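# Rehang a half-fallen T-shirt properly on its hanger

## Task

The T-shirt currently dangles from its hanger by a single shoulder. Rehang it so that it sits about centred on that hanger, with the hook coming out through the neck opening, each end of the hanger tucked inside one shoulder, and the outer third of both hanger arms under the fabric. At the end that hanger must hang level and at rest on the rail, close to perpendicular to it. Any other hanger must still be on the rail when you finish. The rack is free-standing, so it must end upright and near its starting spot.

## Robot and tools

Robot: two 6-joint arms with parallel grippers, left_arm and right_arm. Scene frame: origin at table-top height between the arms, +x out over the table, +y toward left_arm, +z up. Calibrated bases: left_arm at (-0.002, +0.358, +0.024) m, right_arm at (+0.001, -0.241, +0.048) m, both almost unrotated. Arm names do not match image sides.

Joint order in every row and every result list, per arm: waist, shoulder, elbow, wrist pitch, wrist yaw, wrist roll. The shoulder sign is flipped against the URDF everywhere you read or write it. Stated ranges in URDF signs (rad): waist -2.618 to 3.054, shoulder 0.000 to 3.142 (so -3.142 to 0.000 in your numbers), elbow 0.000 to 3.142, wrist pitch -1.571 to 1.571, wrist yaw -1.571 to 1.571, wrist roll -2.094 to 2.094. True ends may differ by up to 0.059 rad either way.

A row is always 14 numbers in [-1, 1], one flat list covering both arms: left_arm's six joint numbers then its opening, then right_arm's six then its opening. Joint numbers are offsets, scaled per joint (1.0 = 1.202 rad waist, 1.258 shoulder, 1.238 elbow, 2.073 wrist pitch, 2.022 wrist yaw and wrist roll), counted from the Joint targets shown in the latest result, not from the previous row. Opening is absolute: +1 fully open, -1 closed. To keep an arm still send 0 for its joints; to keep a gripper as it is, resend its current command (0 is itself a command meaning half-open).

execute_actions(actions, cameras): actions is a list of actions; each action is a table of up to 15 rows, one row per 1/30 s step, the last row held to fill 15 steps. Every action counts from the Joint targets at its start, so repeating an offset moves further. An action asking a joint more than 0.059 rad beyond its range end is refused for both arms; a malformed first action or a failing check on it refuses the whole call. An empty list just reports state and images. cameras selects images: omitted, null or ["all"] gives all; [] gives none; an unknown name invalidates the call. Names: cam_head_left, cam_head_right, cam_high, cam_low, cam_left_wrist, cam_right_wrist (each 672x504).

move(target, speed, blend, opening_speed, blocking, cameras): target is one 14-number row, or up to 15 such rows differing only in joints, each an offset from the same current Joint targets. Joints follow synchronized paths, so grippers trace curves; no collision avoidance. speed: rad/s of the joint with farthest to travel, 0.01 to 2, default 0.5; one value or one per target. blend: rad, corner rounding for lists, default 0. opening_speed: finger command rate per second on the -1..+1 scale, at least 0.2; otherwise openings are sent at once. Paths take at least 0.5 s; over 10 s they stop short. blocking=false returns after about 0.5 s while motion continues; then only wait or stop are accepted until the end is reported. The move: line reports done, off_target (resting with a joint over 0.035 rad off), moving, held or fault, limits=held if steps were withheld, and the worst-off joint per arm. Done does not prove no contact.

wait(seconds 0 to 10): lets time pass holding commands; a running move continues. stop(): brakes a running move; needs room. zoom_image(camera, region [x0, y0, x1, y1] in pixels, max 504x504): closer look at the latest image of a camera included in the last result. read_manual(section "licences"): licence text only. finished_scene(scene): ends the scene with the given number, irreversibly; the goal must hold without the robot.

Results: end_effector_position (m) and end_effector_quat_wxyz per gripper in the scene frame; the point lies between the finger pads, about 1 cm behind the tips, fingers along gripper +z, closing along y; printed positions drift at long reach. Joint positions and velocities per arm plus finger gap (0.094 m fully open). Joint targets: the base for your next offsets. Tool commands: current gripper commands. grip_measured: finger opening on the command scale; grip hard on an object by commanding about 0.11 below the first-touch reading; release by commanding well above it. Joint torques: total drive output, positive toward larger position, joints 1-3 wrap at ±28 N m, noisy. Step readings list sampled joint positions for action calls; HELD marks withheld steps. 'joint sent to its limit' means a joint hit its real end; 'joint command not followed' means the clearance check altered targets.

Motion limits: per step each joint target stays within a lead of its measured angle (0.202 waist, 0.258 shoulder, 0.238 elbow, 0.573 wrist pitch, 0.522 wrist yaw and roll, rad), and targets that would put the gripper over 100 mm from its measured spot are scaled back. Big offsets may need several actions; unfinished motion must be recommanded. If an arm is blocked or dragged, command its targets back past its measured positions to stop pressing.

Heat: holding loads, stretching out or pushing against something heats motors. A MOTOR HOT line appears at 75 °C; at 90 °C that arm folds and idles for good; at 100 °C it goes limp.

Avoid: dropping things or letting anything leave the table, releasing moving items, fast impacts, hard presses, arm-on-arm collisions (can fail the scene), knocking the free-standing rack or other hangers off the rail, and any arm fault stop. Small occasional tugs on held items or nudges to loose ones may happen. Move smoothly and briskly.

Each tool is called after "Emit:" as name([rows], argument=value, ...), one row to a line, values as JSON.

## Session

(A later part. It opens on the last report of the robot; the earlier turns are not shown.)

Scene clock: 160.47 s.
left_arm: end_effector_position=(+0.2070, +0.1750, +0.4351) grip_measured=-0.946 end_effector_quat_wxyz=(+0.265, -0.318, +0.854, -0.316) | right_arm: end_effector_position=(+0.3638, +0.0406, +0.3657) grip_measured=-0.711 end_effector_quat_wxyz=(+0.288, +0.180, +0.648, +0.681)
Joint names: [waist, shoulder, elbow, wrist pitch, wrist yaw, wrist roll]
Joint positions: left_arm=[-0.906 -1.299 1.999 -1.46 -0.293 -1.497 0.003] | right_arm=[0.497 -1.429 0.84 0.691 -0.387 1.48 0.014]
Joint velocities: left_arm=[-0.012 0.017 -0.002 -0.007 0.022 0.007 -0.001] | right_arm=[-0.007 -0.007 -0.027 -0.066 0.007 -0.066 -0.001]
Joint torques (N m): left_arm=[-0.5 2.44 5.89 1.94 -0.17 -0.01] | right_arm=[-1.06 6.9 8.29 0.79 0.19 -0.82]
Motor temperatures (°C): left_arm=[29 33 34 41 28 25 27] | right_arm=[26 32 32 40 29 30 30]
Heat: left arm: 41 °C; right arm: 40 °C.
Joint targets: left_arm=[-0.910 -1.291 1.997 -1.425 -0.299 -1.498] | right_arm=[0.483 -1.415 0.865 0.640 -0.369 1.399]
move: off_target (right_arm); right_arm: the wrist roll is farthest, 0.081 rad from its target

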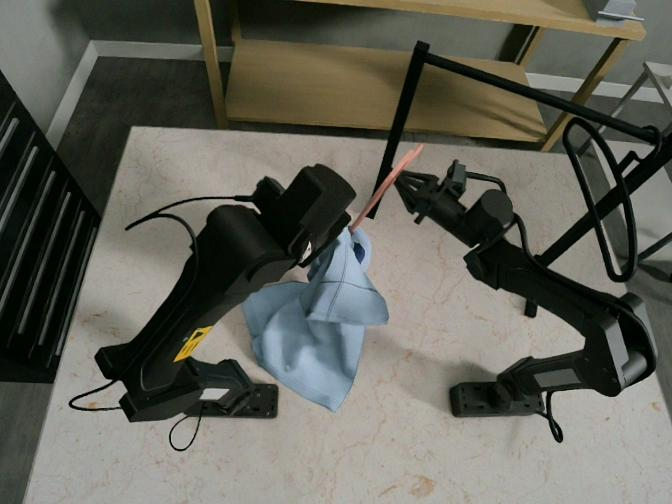

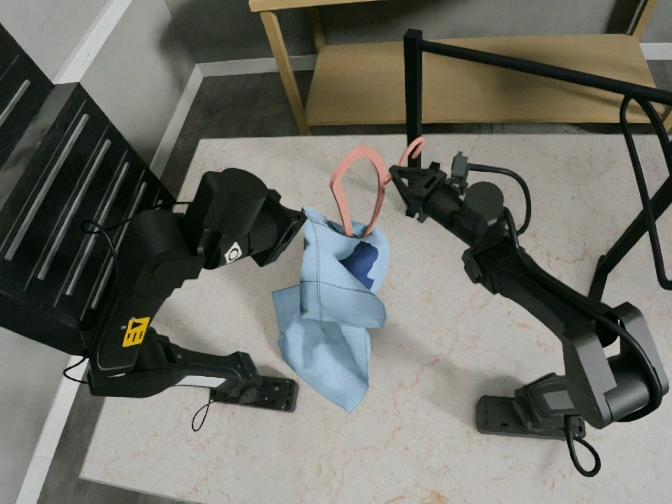

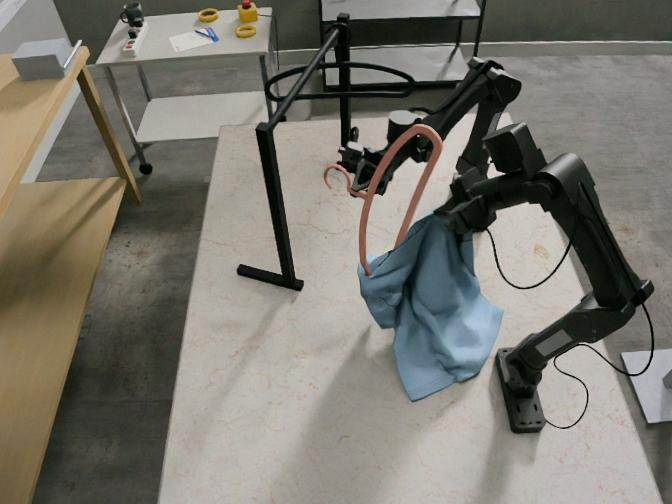

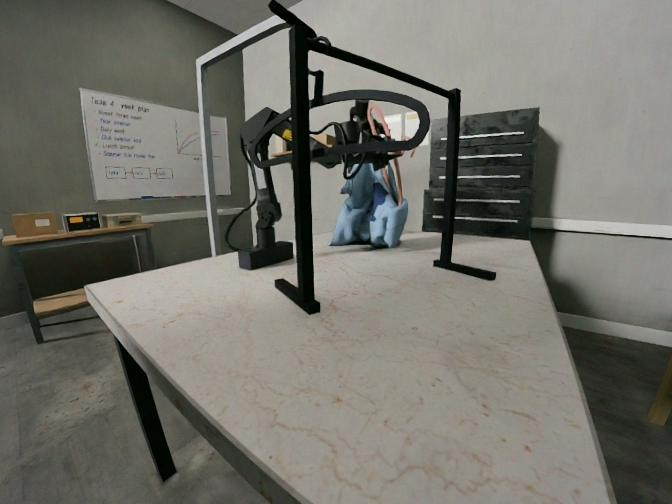

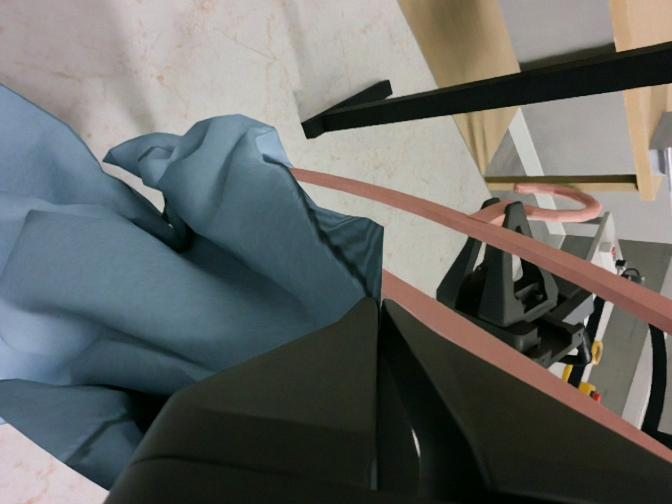

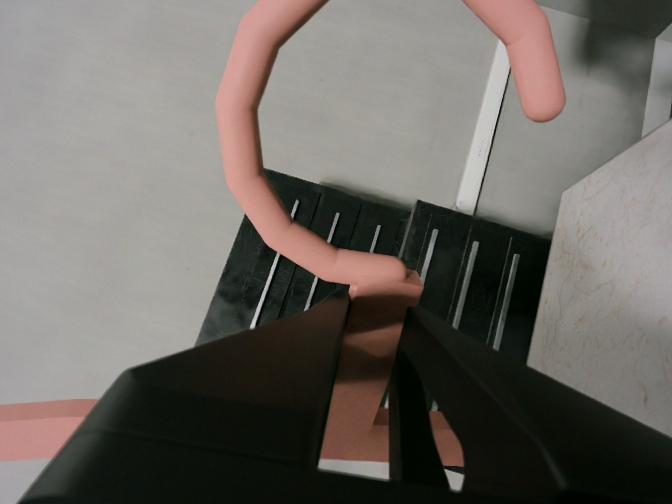

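Emit:
move(target=[0,0,0,0.15,0,0,-0.95,0,0,0,0,0,0,-1], speed=0.3)

Emit:
zoom_image(camera="cam_low", region=[350, 120, 450, 220])

Emit:
zoom_image(camera="cam_head_right", region=[290, 170, 390, 270])

Emit:
zoom_image(camera="cam_high", region=[350, 170, 470, 290])

Scene clock: 162.53 s.
left_arm: end_effector_position=(+0.2239, +0.1533, +0.4699) grip_measured=-0.946 end_effector_quat_wxyz=(+0.289, -0.318, +0.812, -0.394) | right_arm: end_effector_position=(+0.3634, +0.0392, +0.3742) grip_measured=-0.711 end_effector_quat_wxyz=(+0.294, +0.177, +0.643, +0.685)
Joint names: [waist, shoulder, elbow, wrist pitch, wrist yaw, wrist roll]
Joint positions: left_arm=[-0.906 -1.299 1.999 -1.276 -0.293 -1.497 0.003] | right_arm=[0.495 -1.421 0.85 0.691 -0.387 1.48 0.014]
Joint velocities: left_arm=[0.012 0.012 -0.002 0.007 0.007 -0.066 0] | right_arm=[-0.002 0.022 -0.007 -0.066 -0.051 -0.022 0]
Joint torques (N m): left_arm=[-0.34 2.77 5.94 3.35 -0.13 0] | right_arm=[-0.92 6.11 7.57 0.78 0.19 -0.84]
Motor temperatures (°C): left_arm=[29 33 34 42 28 25 27] | right_arm=[26 32 32 40 29 30 30]
Heat: left arm: 42 °C; right arm: 40 °C.
Joint targets: left_arm=[-0.910 -1.291 1.997 -1.114 -0.299 -1.498] | right_arm=[0.483 -1.415 0.866 0.640 -0.369 1.399]
move: off_target (left_arm, right_arm); left_arm: the wrist pitch is farthest, 0.162 rad from its target; right_arm: the wrist roll is farthest, 0.081 rad from its target

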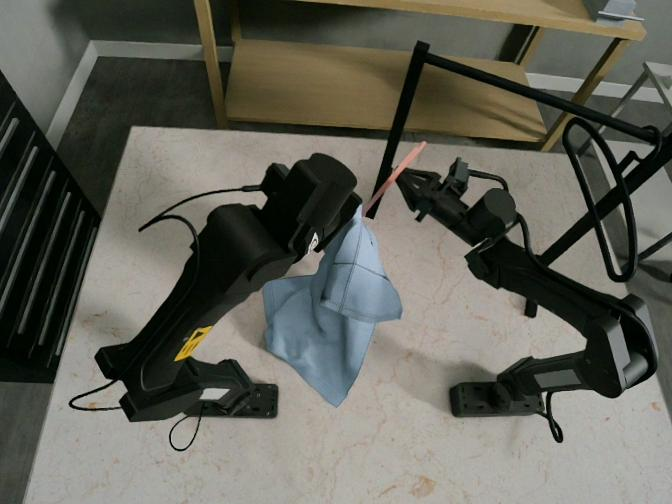

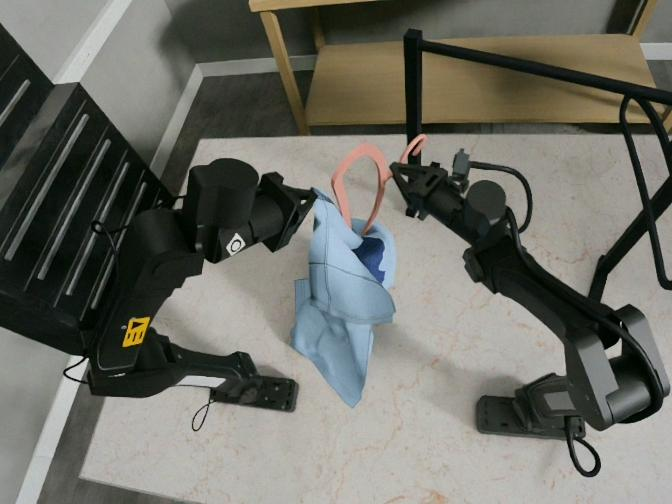

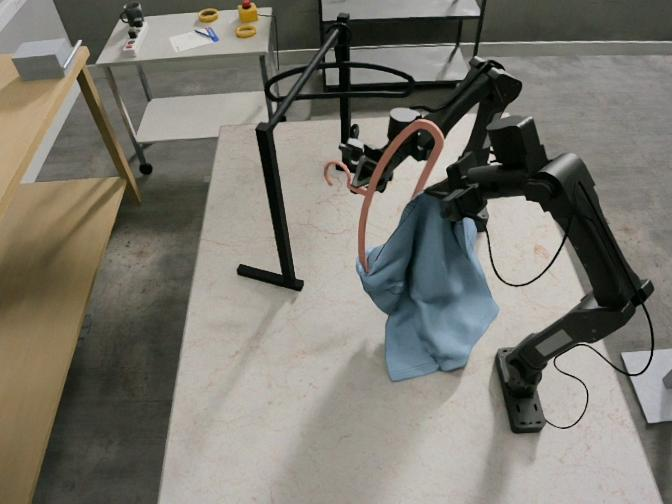

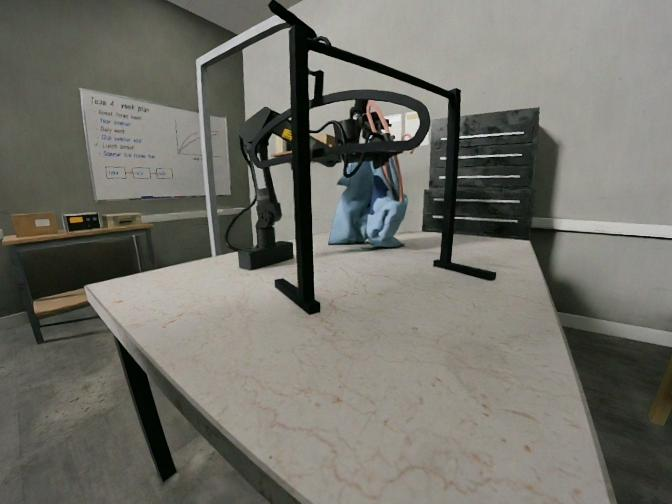

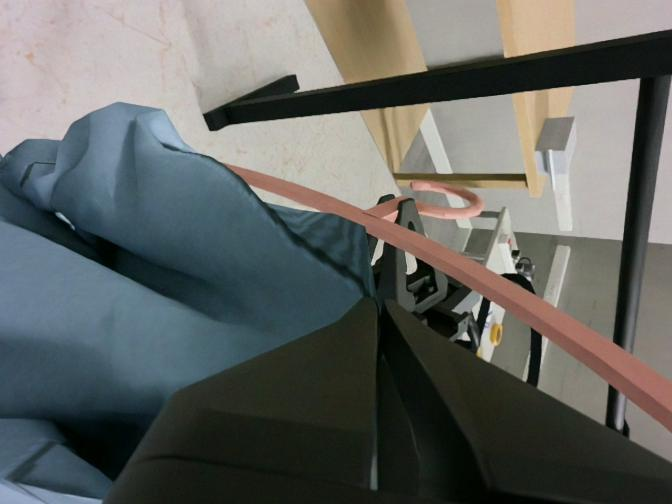

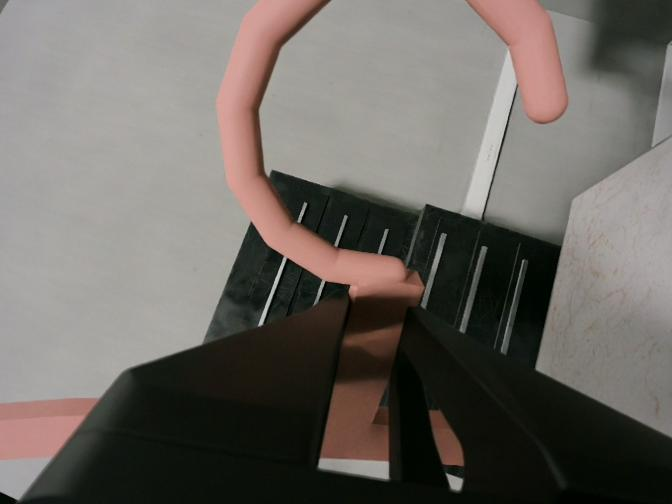

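Scaled by 5.040 from the camera's 672x504 image, which has a finer 960x720 frame.

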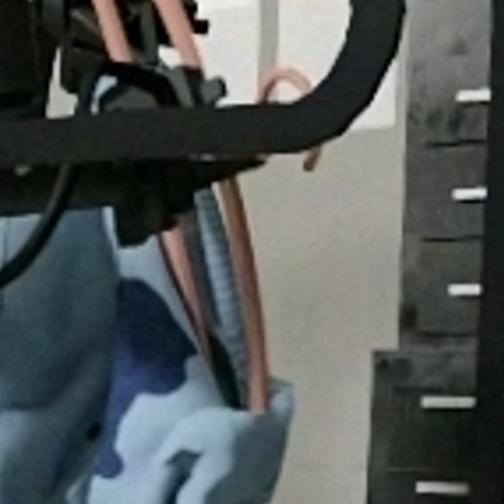

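Scaled by 5.040 from the camera's 672x504 image, which has a finer 960x720 frame.

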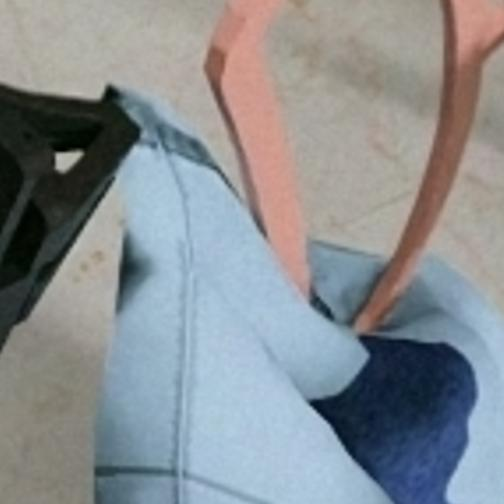

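Scaled by 4.200 from the camera's 672x504 image, which has a finer 960x720 frame.

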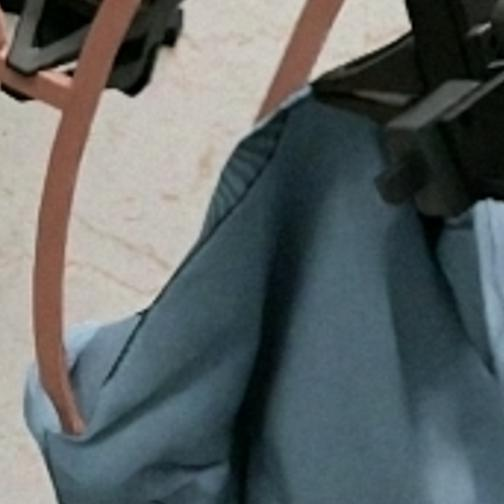

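Emit:
execute_actions(actions=[], cameras=["cam_head_right","cam_high","cam_low"])

Emit:
zoom_image(camera="cam_low", region=[320, 80, 480, 260])

Emit:
zoom_image(camera="cam_head_right", region=[250, 140, 410, 300])

Emit:
zoom_image(camera="cam_high", region=[340, 140, 500, 300])

Scene clock: 163.87 s.
left_arm: end_effector_position=(+0.2240, +0.1531, +0.4702) grip_measured=-0.946 end_effector_quat_wxyz=(+0.290, -0.318, +0.812, -0.395) | right_arm: end_effector_position=(+0.3634, +0.0392, +0.3742) grip_measured=-0.711 end_effector_quat_wxyz=(+0.294, +0.177, +0.643, +0.685)
Joint names: [waist, shoulder, elbow, wrist pitch, wrist yaw, wrist roll]
Joint positions: left_arm=[-0.906 -1.299 1.999 -1.274 -0.293 -1.497 0.003] | right_arm=[0.495 -1.421 0.85 0.691 -0.387 1.48 0.014]
Joint velocities: left_arm=[0.002 0.002 0.012 0.007 0.037 -0.007 -0.001] | right_arm=[-0.002 0.012 0.032 0.007 -0.066 0.022 -0.001]
Joint torques (N m): left_arm=[-0.35 2.61 5.94 3.38 -0.12 -0.03] | right_arm=[-0.91 6.09 7.57 0.77 0.19 -0.84]
Motor temperatures (°C): left_arm=[29 33 34 43 28 25 27] | right_arm=[26 32 32 39 29 30 30]
Heat: left arm: 43 °C; right arm: 39 °C.
Joint targets: left_arm=[-0.910 -1.291 1.997 -1.114 -0.299 -1.498] | right_arm=[0.483 -1.415 0.866 0.640 -0.369 1.399]
Tool commands: left_gripper/opening=-0.95 right_gripper/opening=-1.0
Images, in order (width x height): cam_head_right 672x504, cam_high 672x504, cam_low 672x504.

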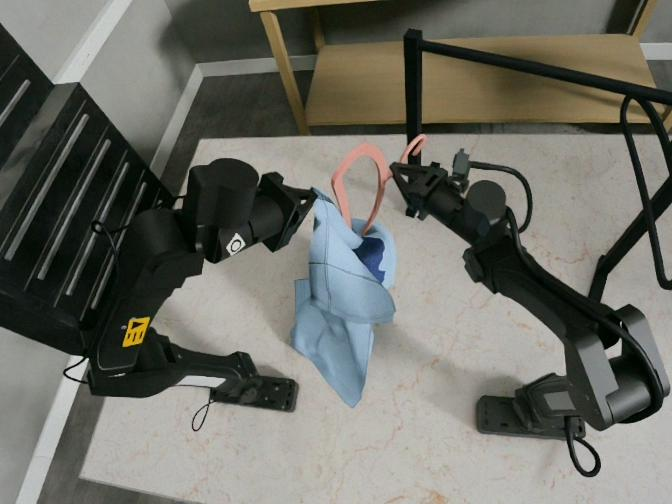

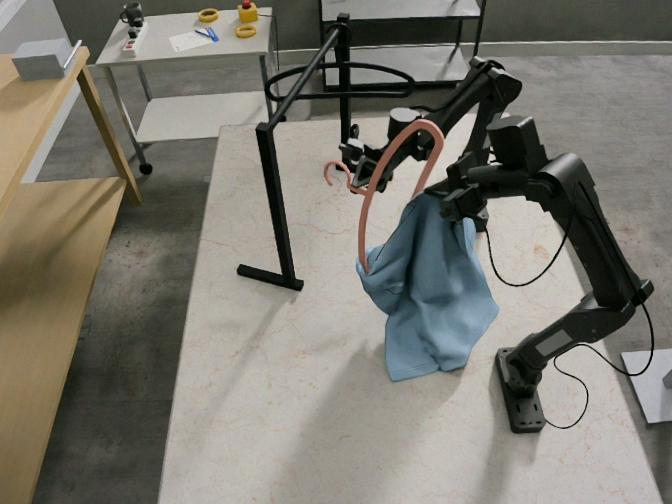

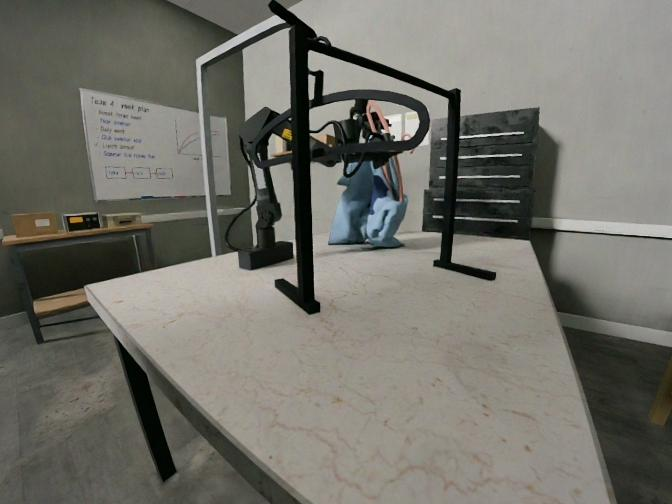

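Scaled by 2.800 from the camera's 672x504 image, which has a finer 960x720 frame.

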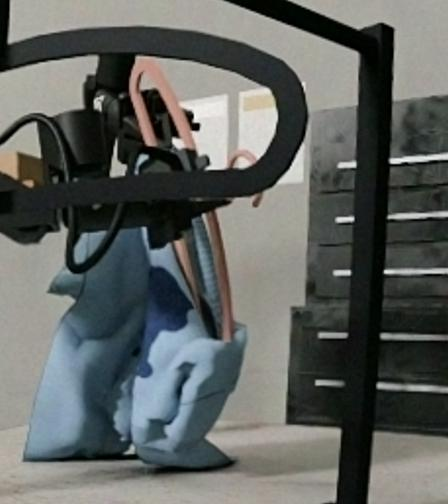

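Scaled by 3.150 from the camera's 672x504 image, which has a finer 960x720 frame.

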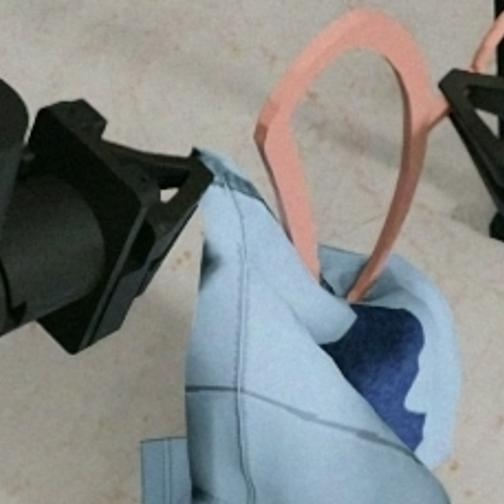

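Scaled by 3.150 from the camera's 672x504 image, which has a finer 960x720 frame.

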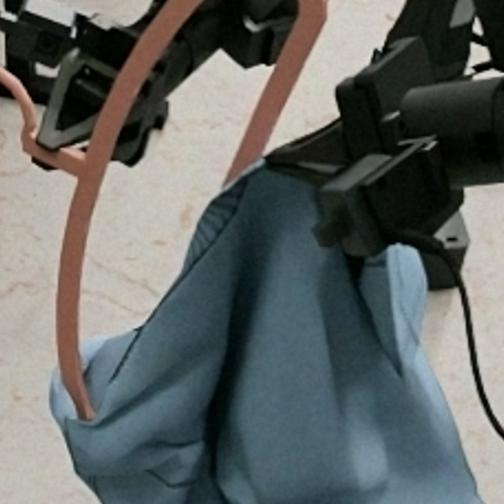

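Emit:
move(target=[0,-0.149,0.104,0.028,0,0,-0.95,0,-0.196,-0.189,0.231,0,0,-1], speed=0.2, cameras=["cam_head_right","cam_high","cam_low"])

Emit:
zoom_image(camera="cam_low", region=[320, 80, 480, 260])

Emit:
zoom_image(camera="cam_head_right", region=[250, 140, 410, 300])

Emit:
zoom_image(camera="cam_high", region=[340, 140, 500, 300])

Scene clock: 167.77 s.
left_arm: end_effector_position=(+0.2597, +0.1080, +0.4373) grip_measured=-0.946 end_effector_quat_wxyz=(+0.278, -0.316, +0.837, -0.348) | right_arm: end_effector_position=(+0.3713, +0.0313, +0.3188) grip_measured=-0.708 end_effector_quat_wxyz=(+0.335, +0.165, +0.604, +0.705)
Joint names: [waist, shoulder, elbow, wrist pitch, wrist yaw, wrist roll]
Joint positions: left_arm=[-0.906 -1.485 2.057 -1.254 -0.296 -1.491 0.003] | right_arm=[0.483 -1.626 0.665 1.194 -0.355 1.477 0.014]
Joint velocities: left_arm=[0.012 -0.012 -0.007 -0.051 -0.051 -0.022 -0.001] | right_arm=[-0.007 -0.012 -0.007 0.051 -0.051 0.022 0]
Joint torques (N m): left_arm=[-0.27 4.81 13.41 3.66 -0.15 0.01] | right_arm=[-0.01 3.41 3.21 0.5 -0.03 -0.81]
Motor temperatures (°C): left_arm=[29 33 34 46 28 25 27] | right_arm=[26 32 32 39 29 30 30]
Heat: left arm: 46 °C; right arm: 39 °C.
Joint targets: left_arm=[-0.910 -1.479 2.125 -1.056 -0.299 -1.498] | right_arm=[0.483 -1.661 0.631 1.119 -0.369 1.399]
move: off_target (left_arm, right_arm); left_arm: the wrist pitch is farthest, 0.198 rad from its target; right_arm: the wrist roll is farthest, 0.078 rad from its target
Images, in order (width x height): cam_head_right 672x504, cam_high 672x504, cam_low 672x504.

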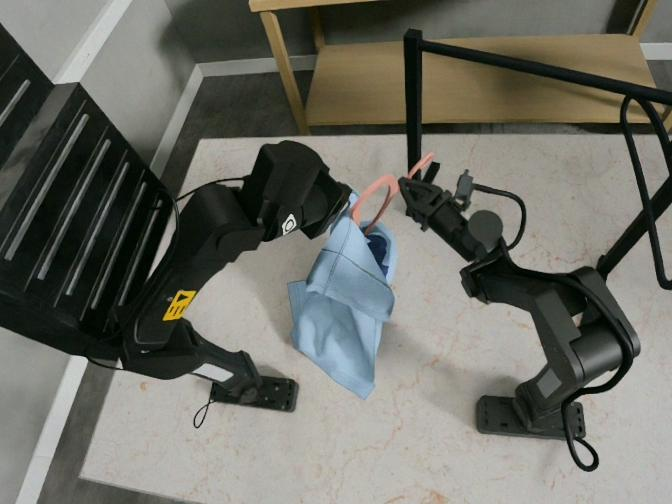

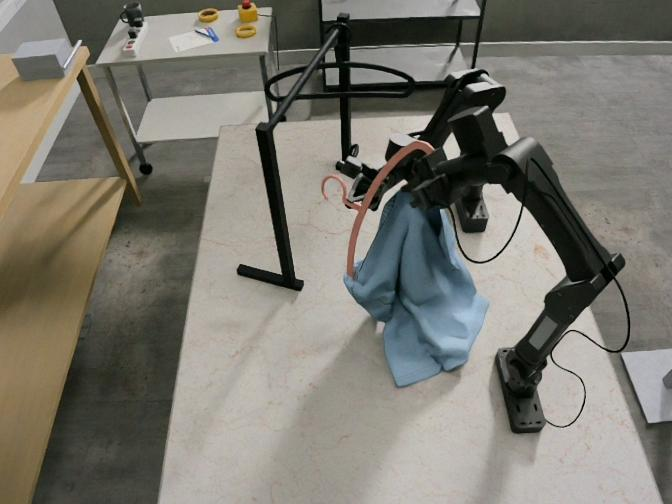

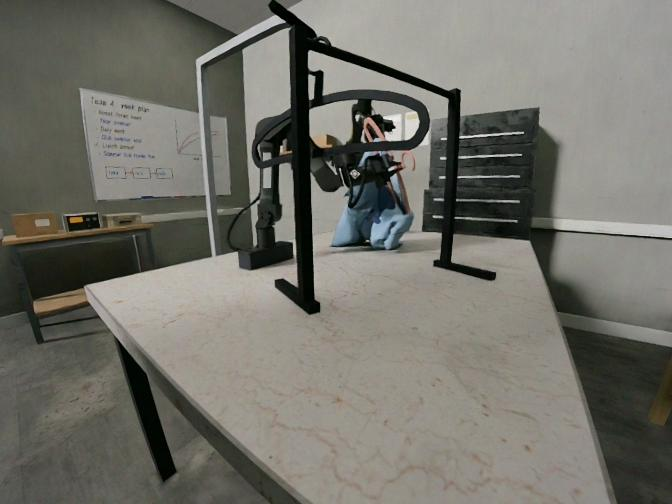

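Scaled by 2.800 from the camera's 672x504 image, which has a finer 960x720 frame.

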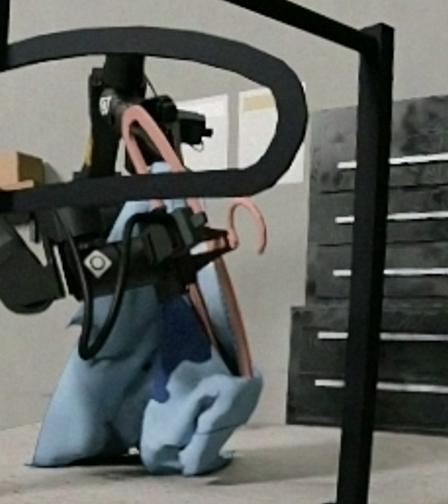

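Scaled by 3.150 from the camera's 672x504 image, which has a finer 960x720 frame.

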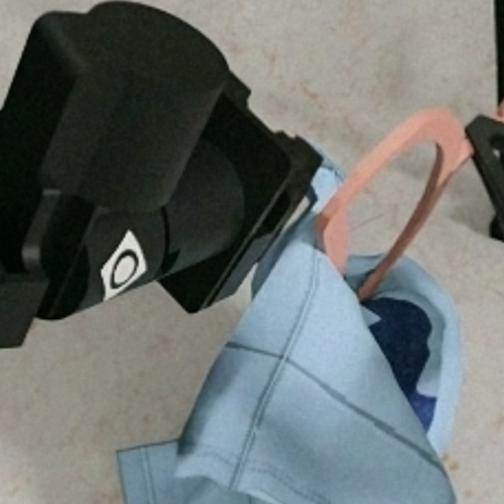

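Scaled by 3.150 from the camera's 672x504 image, which has a finer 960x720 frame.

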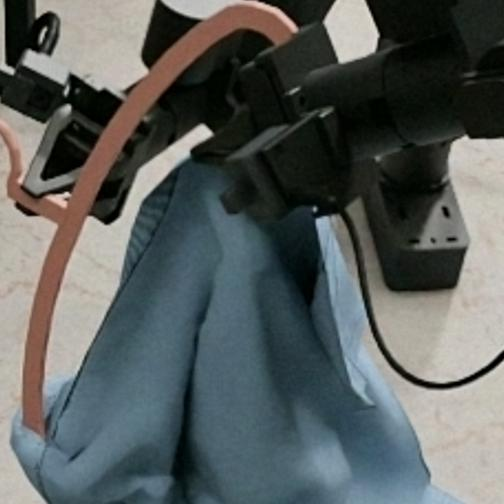

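Emit:
zoom_image(camera="cam_low", region=[325, 160, 425, 260])

Emit:
zoom_image(camera="cam_high", region=[340, 240, 500, 400])

Emit:
execute_actions(actions=[], cameras=["cam_head_left","cam_left_wrist","cam_right_wrist"])

Scaled by 5.040 from the camera's 672x504 image, which has a finer 960x720 frame.

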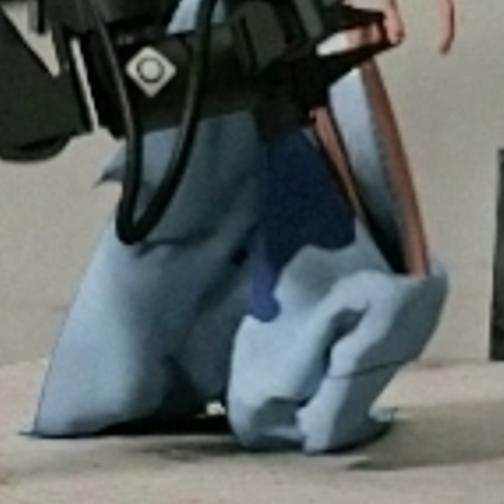

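Scaled by 3.150 from the camera's 672x504 image, which has a finer 960x720 frame.

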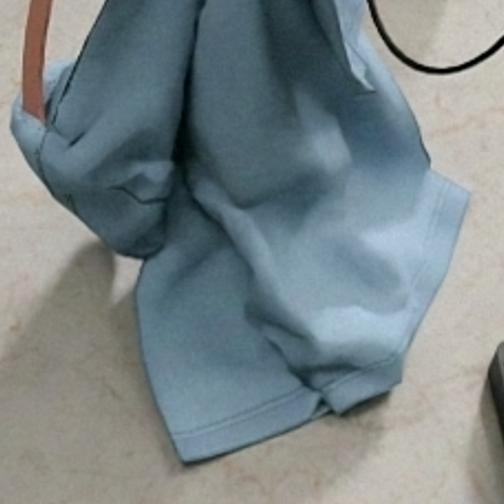

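Scene clock: 168.27 s.
left_arm: end_effector_position=(+0.2597, +0.1080, +0.4373) grip_measured=-0.946 end_effector_quat_wxyz=(+0.278, -0.316, +0.837, -0.348) | right_arm: end_effector_position=(+0.3713, +0.0313, +0.3188) grip_measured=-0.708 end_effector_quat_wxyz=(+0.335, +0.165, +0.604, +0.705)
Joint names: [waist, shoulder, elbow, wrist pitch, wrist yaw, wrist roll]
Joint positions: left_arm=[-0.906 -1.485 2.057 -1.254 -0.296 -1.491 0.003] | right_arm=[0.483 -1.626 0.665 1.194 -0.355 1.477 0.014]
Joint velocities: left_arm=[-0.012 0.007 -0.002 -0.081 -0.066 -0.051 0.001] | right_arm=[-0.002 -0.002 0.002 -0.037 -0.037 -0.007 0]
Joint torques (N m): left_arm=[-0.34 4.7 13.41 3.65 -0.11 -0.01] | right_arm=[-0.01 3.43 3.22 0.51 -0.03 -0.81]
Motor temperatures (°C): left_arm=[29 33 34 46 28 25 27] | right_arm=[26 32 32 39 29 30 30]
Heat: left arm: 46 °C; right arm: 39 °C.
Joint targets: left_arm=[-0.910 -1.479 2.125 -1.056 -0.299 -1.498] | right_arm=[0.483 -1.661 0.631 1.119 -0.369 1.399]
Tool commands: left_gripper/opening=-0.95 right_gripper/opening=-1.0
Images, in order (width x height): cam_head_left 672x504, cam_left_wrist 672x504, cam_right_wrist 672x504.

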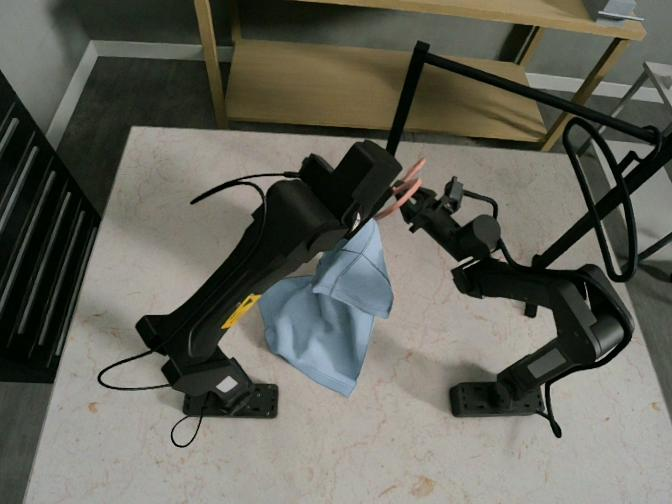

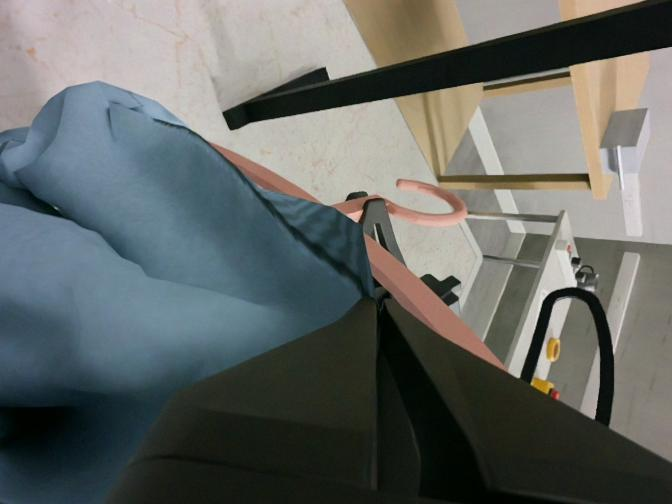

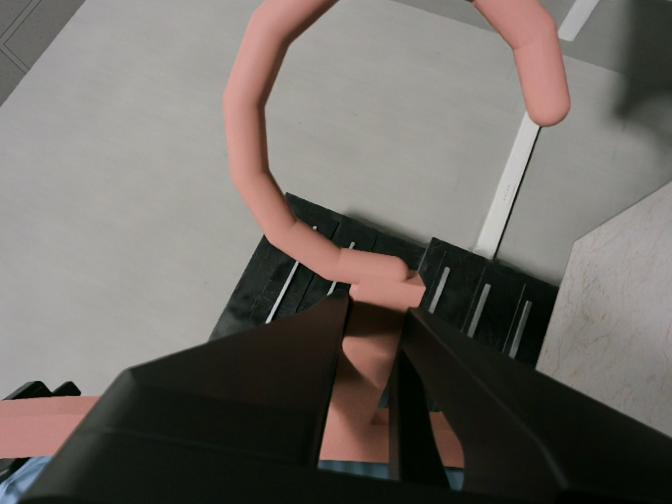

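Emit:
move(target=[0.08,0.467,-0.849,0.277,0.047,0,-0.95,0,0.196,0.190,-0.231,0,-0.321,-1], speed=0.3, cameras=["cam_head_right","cam_high","cam_low"])

Emit:
zoom_image(camera="cam_low", region=[320, 80, 480, 260])

Emit:
zoom_image(camera="cam_head_right", region=[250, 140, 410, 300])

Emit:
zoom_image(camera="cam_high", region=[340, 140, 500, 300])

Scene clock: 173.90 s.
left_arm: end_effector_position=(+0.2428, +0.1522, +0.3524) grip_measured=-0.946 end_effector_quat_wxyz=(+0.298, -0.331, +0.768, -0.460) | right_arm: end_effector_position=(+0.3628, +0.0411, +0.3602) grip_measured=-0.708 end_effector_quat_wxyz=(+0.486, -0.043, +0.676, +0.552)
Joint names: [waist, shoulder, elbow, wrist pitch, wrist yaw, wrist roll]
Joint positions: left_arm=[-0.816 -0.926 1.085 -0.578 -0.212 -1.497 0.003] | right_arm=[0.492 -1.433 0.834 0.688 -0.407 0.821 0.014]
Joint velocities: left_arm=[-0.002 0.007 -0.012 -0.007 0.066 0.007 0] | right_arm=[-0.022 -0.017 0.007 0.007 -0.066 -0.081 -0.001]
Joint torques (N m): left_arm=[0.29 3.99 7.76 2.86 0.07 -0.05] | right_arm=[-0.68 7.3 8.85 0.82 0.37 -0.73]
Motor temperatures (°C): left_arm=[29 33 35 49 28 25 27] | right_arm=[26 32 32 38 29 30 30]
Heat: left arm: 49 °C; right arm: 38 °C.
Joint targets: left_arm=[-0.814 -0.891 1.075 -0.482 -0.204 -1.498] | right_arm=[0.483 -1.415 0.866 0.640 -0.369 0.750]
move: off_target (left_arm, right_arm); left_arm: the wrist pitch is farthest, 0.096 rad from its target; right_arm: the wrist roll is farthest, 0.071 rad from its target
Images, in order (width x height): cam_head_right 672x504, cam_high 672x504, cam_low 672x504.

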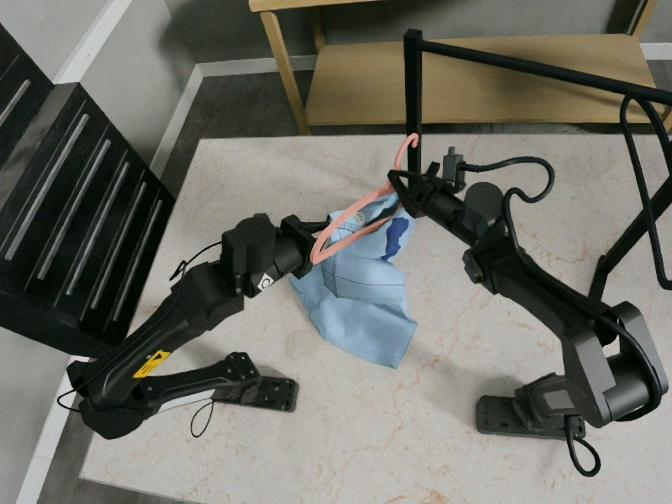

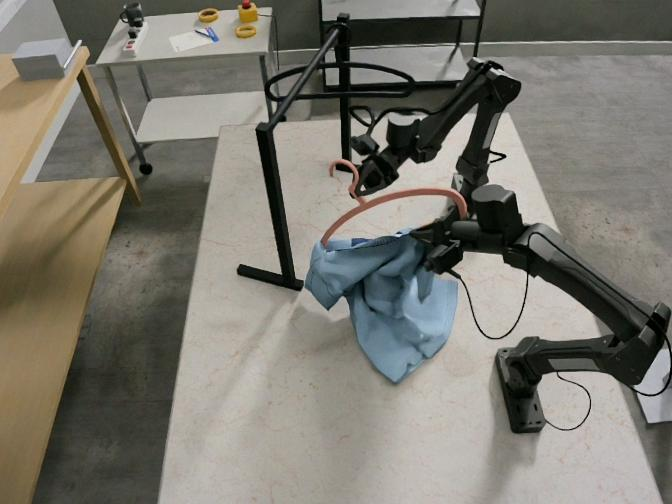

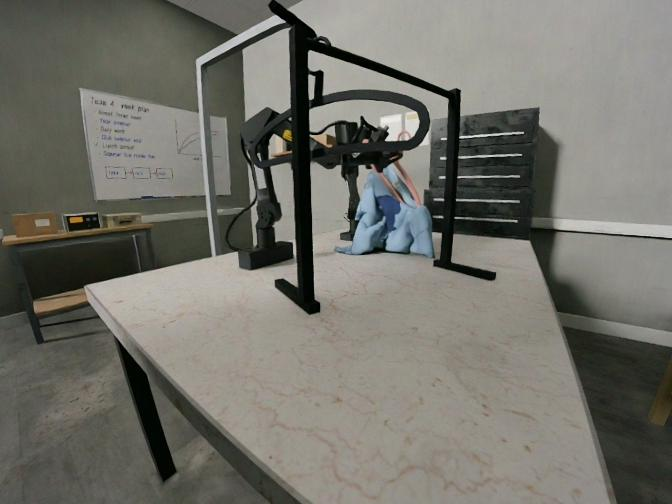

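Scaled by 2.800 from the camera's 672x504 image, which has a finer 960x720 frame.

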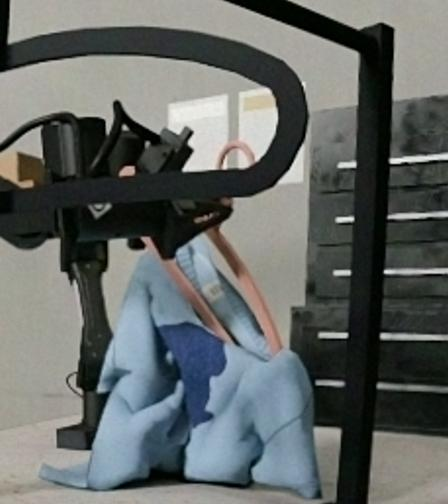

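Scaled by 3.150 from the camera's 672x504 image, which has a finer 960x720 frame.

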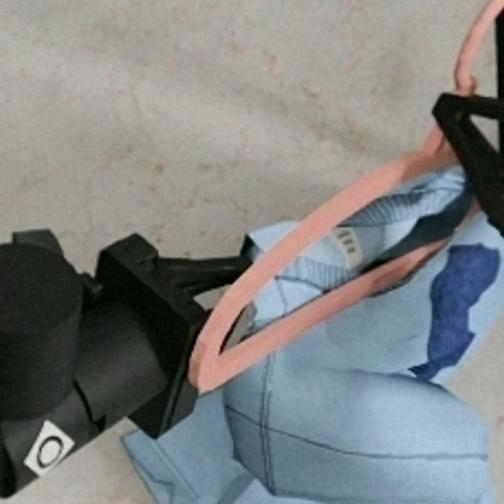

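Scaled by 3.150 from the camera's 672x504 image, which has a finer 960x720 frame.

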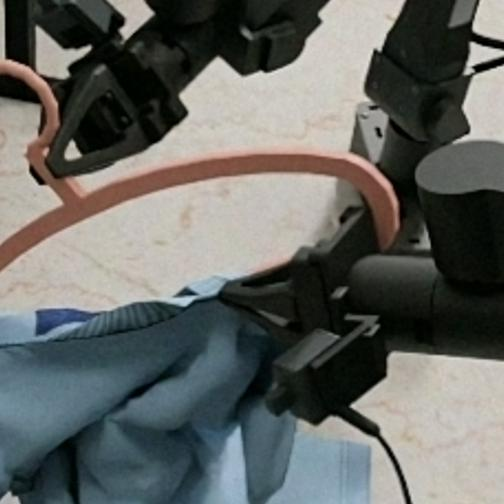

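Emit:
move(target=[-0.007,-0.016,-0.509,0.506,-0.002,0,-0.95,0,0.036,0.181,-0.13,0,-0.371,-1], speed=0.35, cameras=["cam_head_right","cam_high","cam_low"])

Emit:
zoom_image(camera="cam_low", region=[320, 80, 480, 260])

Emit:
zoom_image(camera="cam_head_right", region=[250, 140, 410, 300])

Emit:
zoom_image(camera="cam_high", region=[300, 140, 460, 300])

Scene clock: 177.93 s.
left_arm: end_effector_position=(+0.2676, +0.1281, +0.3046) grip_measured=-0.946 end_effector_quat_wxyz=(+0.355, -0.306, +0.629, -0.621) | right_arm: end_effector_position=(+0.3615, +0.0513, +0.3959) grip_measured=-0.708 end_effector_quat_wxyz=(+0.614, -0.296, +0.642, +0.352)
Joint names: [waist, shoulder, elbow, wrist pitch, wrist yaw, wrist roll]
Joint positions: left_arm=[-0.816 -0.926 0.465 0.485 -0.221 -1.499 0.003] | right_arm=[0.502 -1.401 1.037 0.364 -0.437 0.089 0.014]
Joint velocities: left_arm=[0.002 0.007 0.012 0.007 0.022 -0.081 0] | right_arm=[0.017 -0.007 0.012 0.022 -0.081 -0.037 0]
Joint torques (N m): left_arm=[-0.75 2.62 7.12 2.7 0.12 -0.03] | right_arm=[-1.47 8.51 10.71 1.31 0.66 -0.95]
Motor temperatures (°C): left_arm=[29 33 35 50 28 25 27] | right_arm=[26 32 32 38 29 30 30]
Heat: left arm: 50 °C; right arm: 38 °C.
Joint targets: left_arm=[-0.822 -0.911 0.444 0.567 -0.208 -1.498] | right_arm=[0.483 -1.370 1.091 0.371 -0.369 -0.001]
move: off_target (left_arm, right_arm); left_arm: the wrist pitch is farthest, 0.082 rad from its target; right_arm: the wrist roll is farthest, 0.089 rad from its target
Images, in order (width x height): cam_head_right 672x504, cam_high 672x504, cam_low 672x504.

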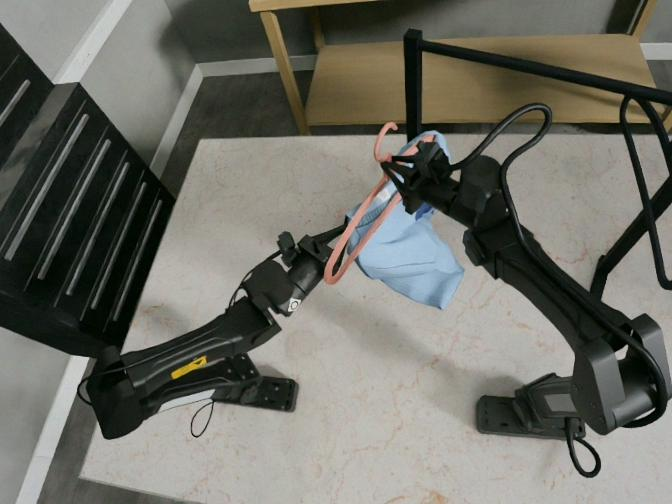

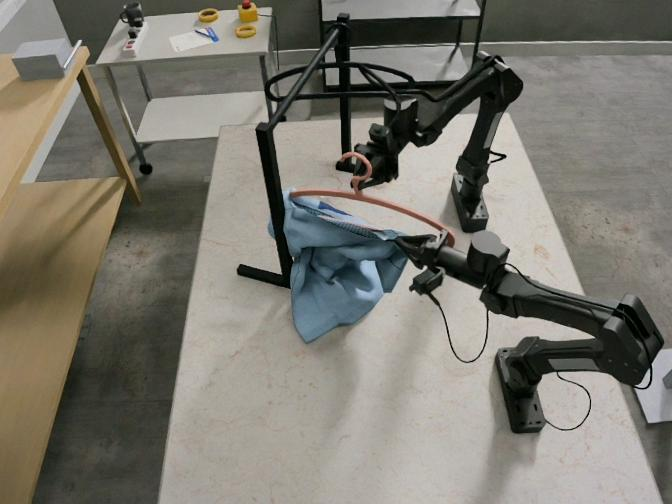

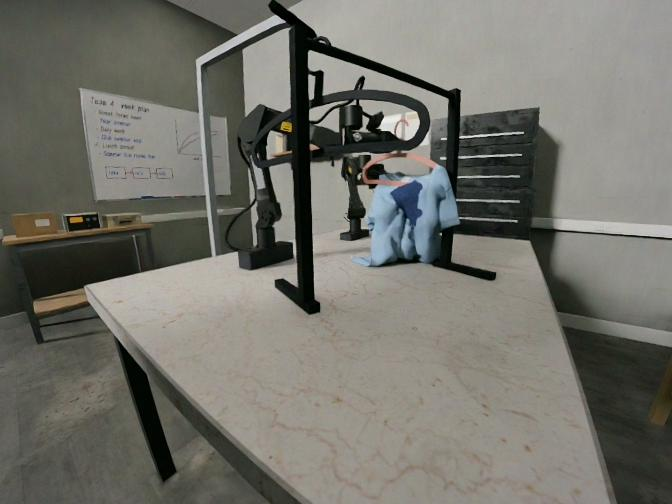

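Scaled by 2.800 from the camera's 672x504 image, which has a finer 960x720 frame.

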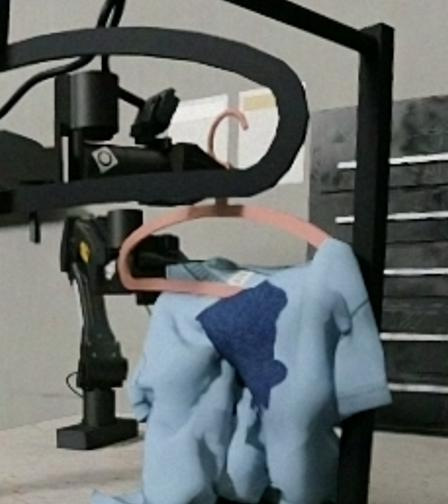

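Scaled by 3.150 from the camera's 672x504 image, which has a finer 960x720 frame.

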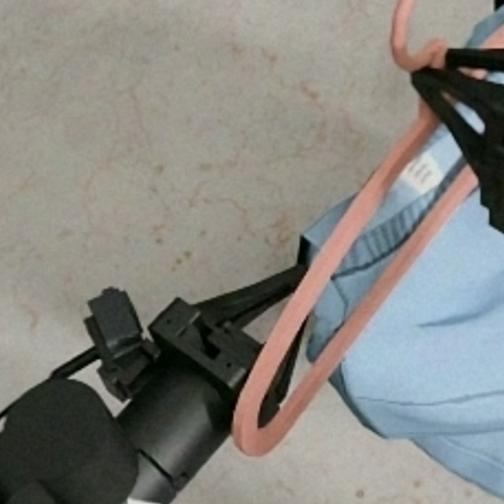

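Scaled by 3.150 from the camera's 672x504 image, which has a finer 960x720 frame.

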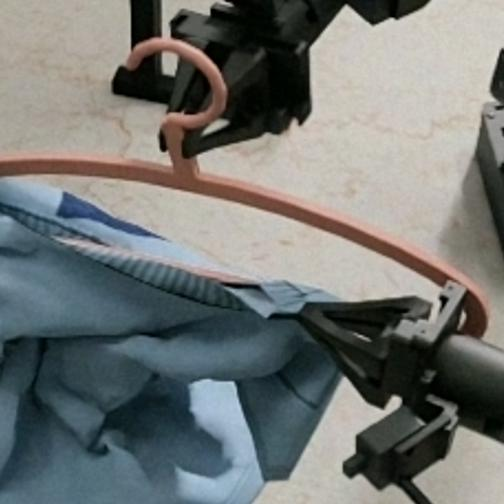

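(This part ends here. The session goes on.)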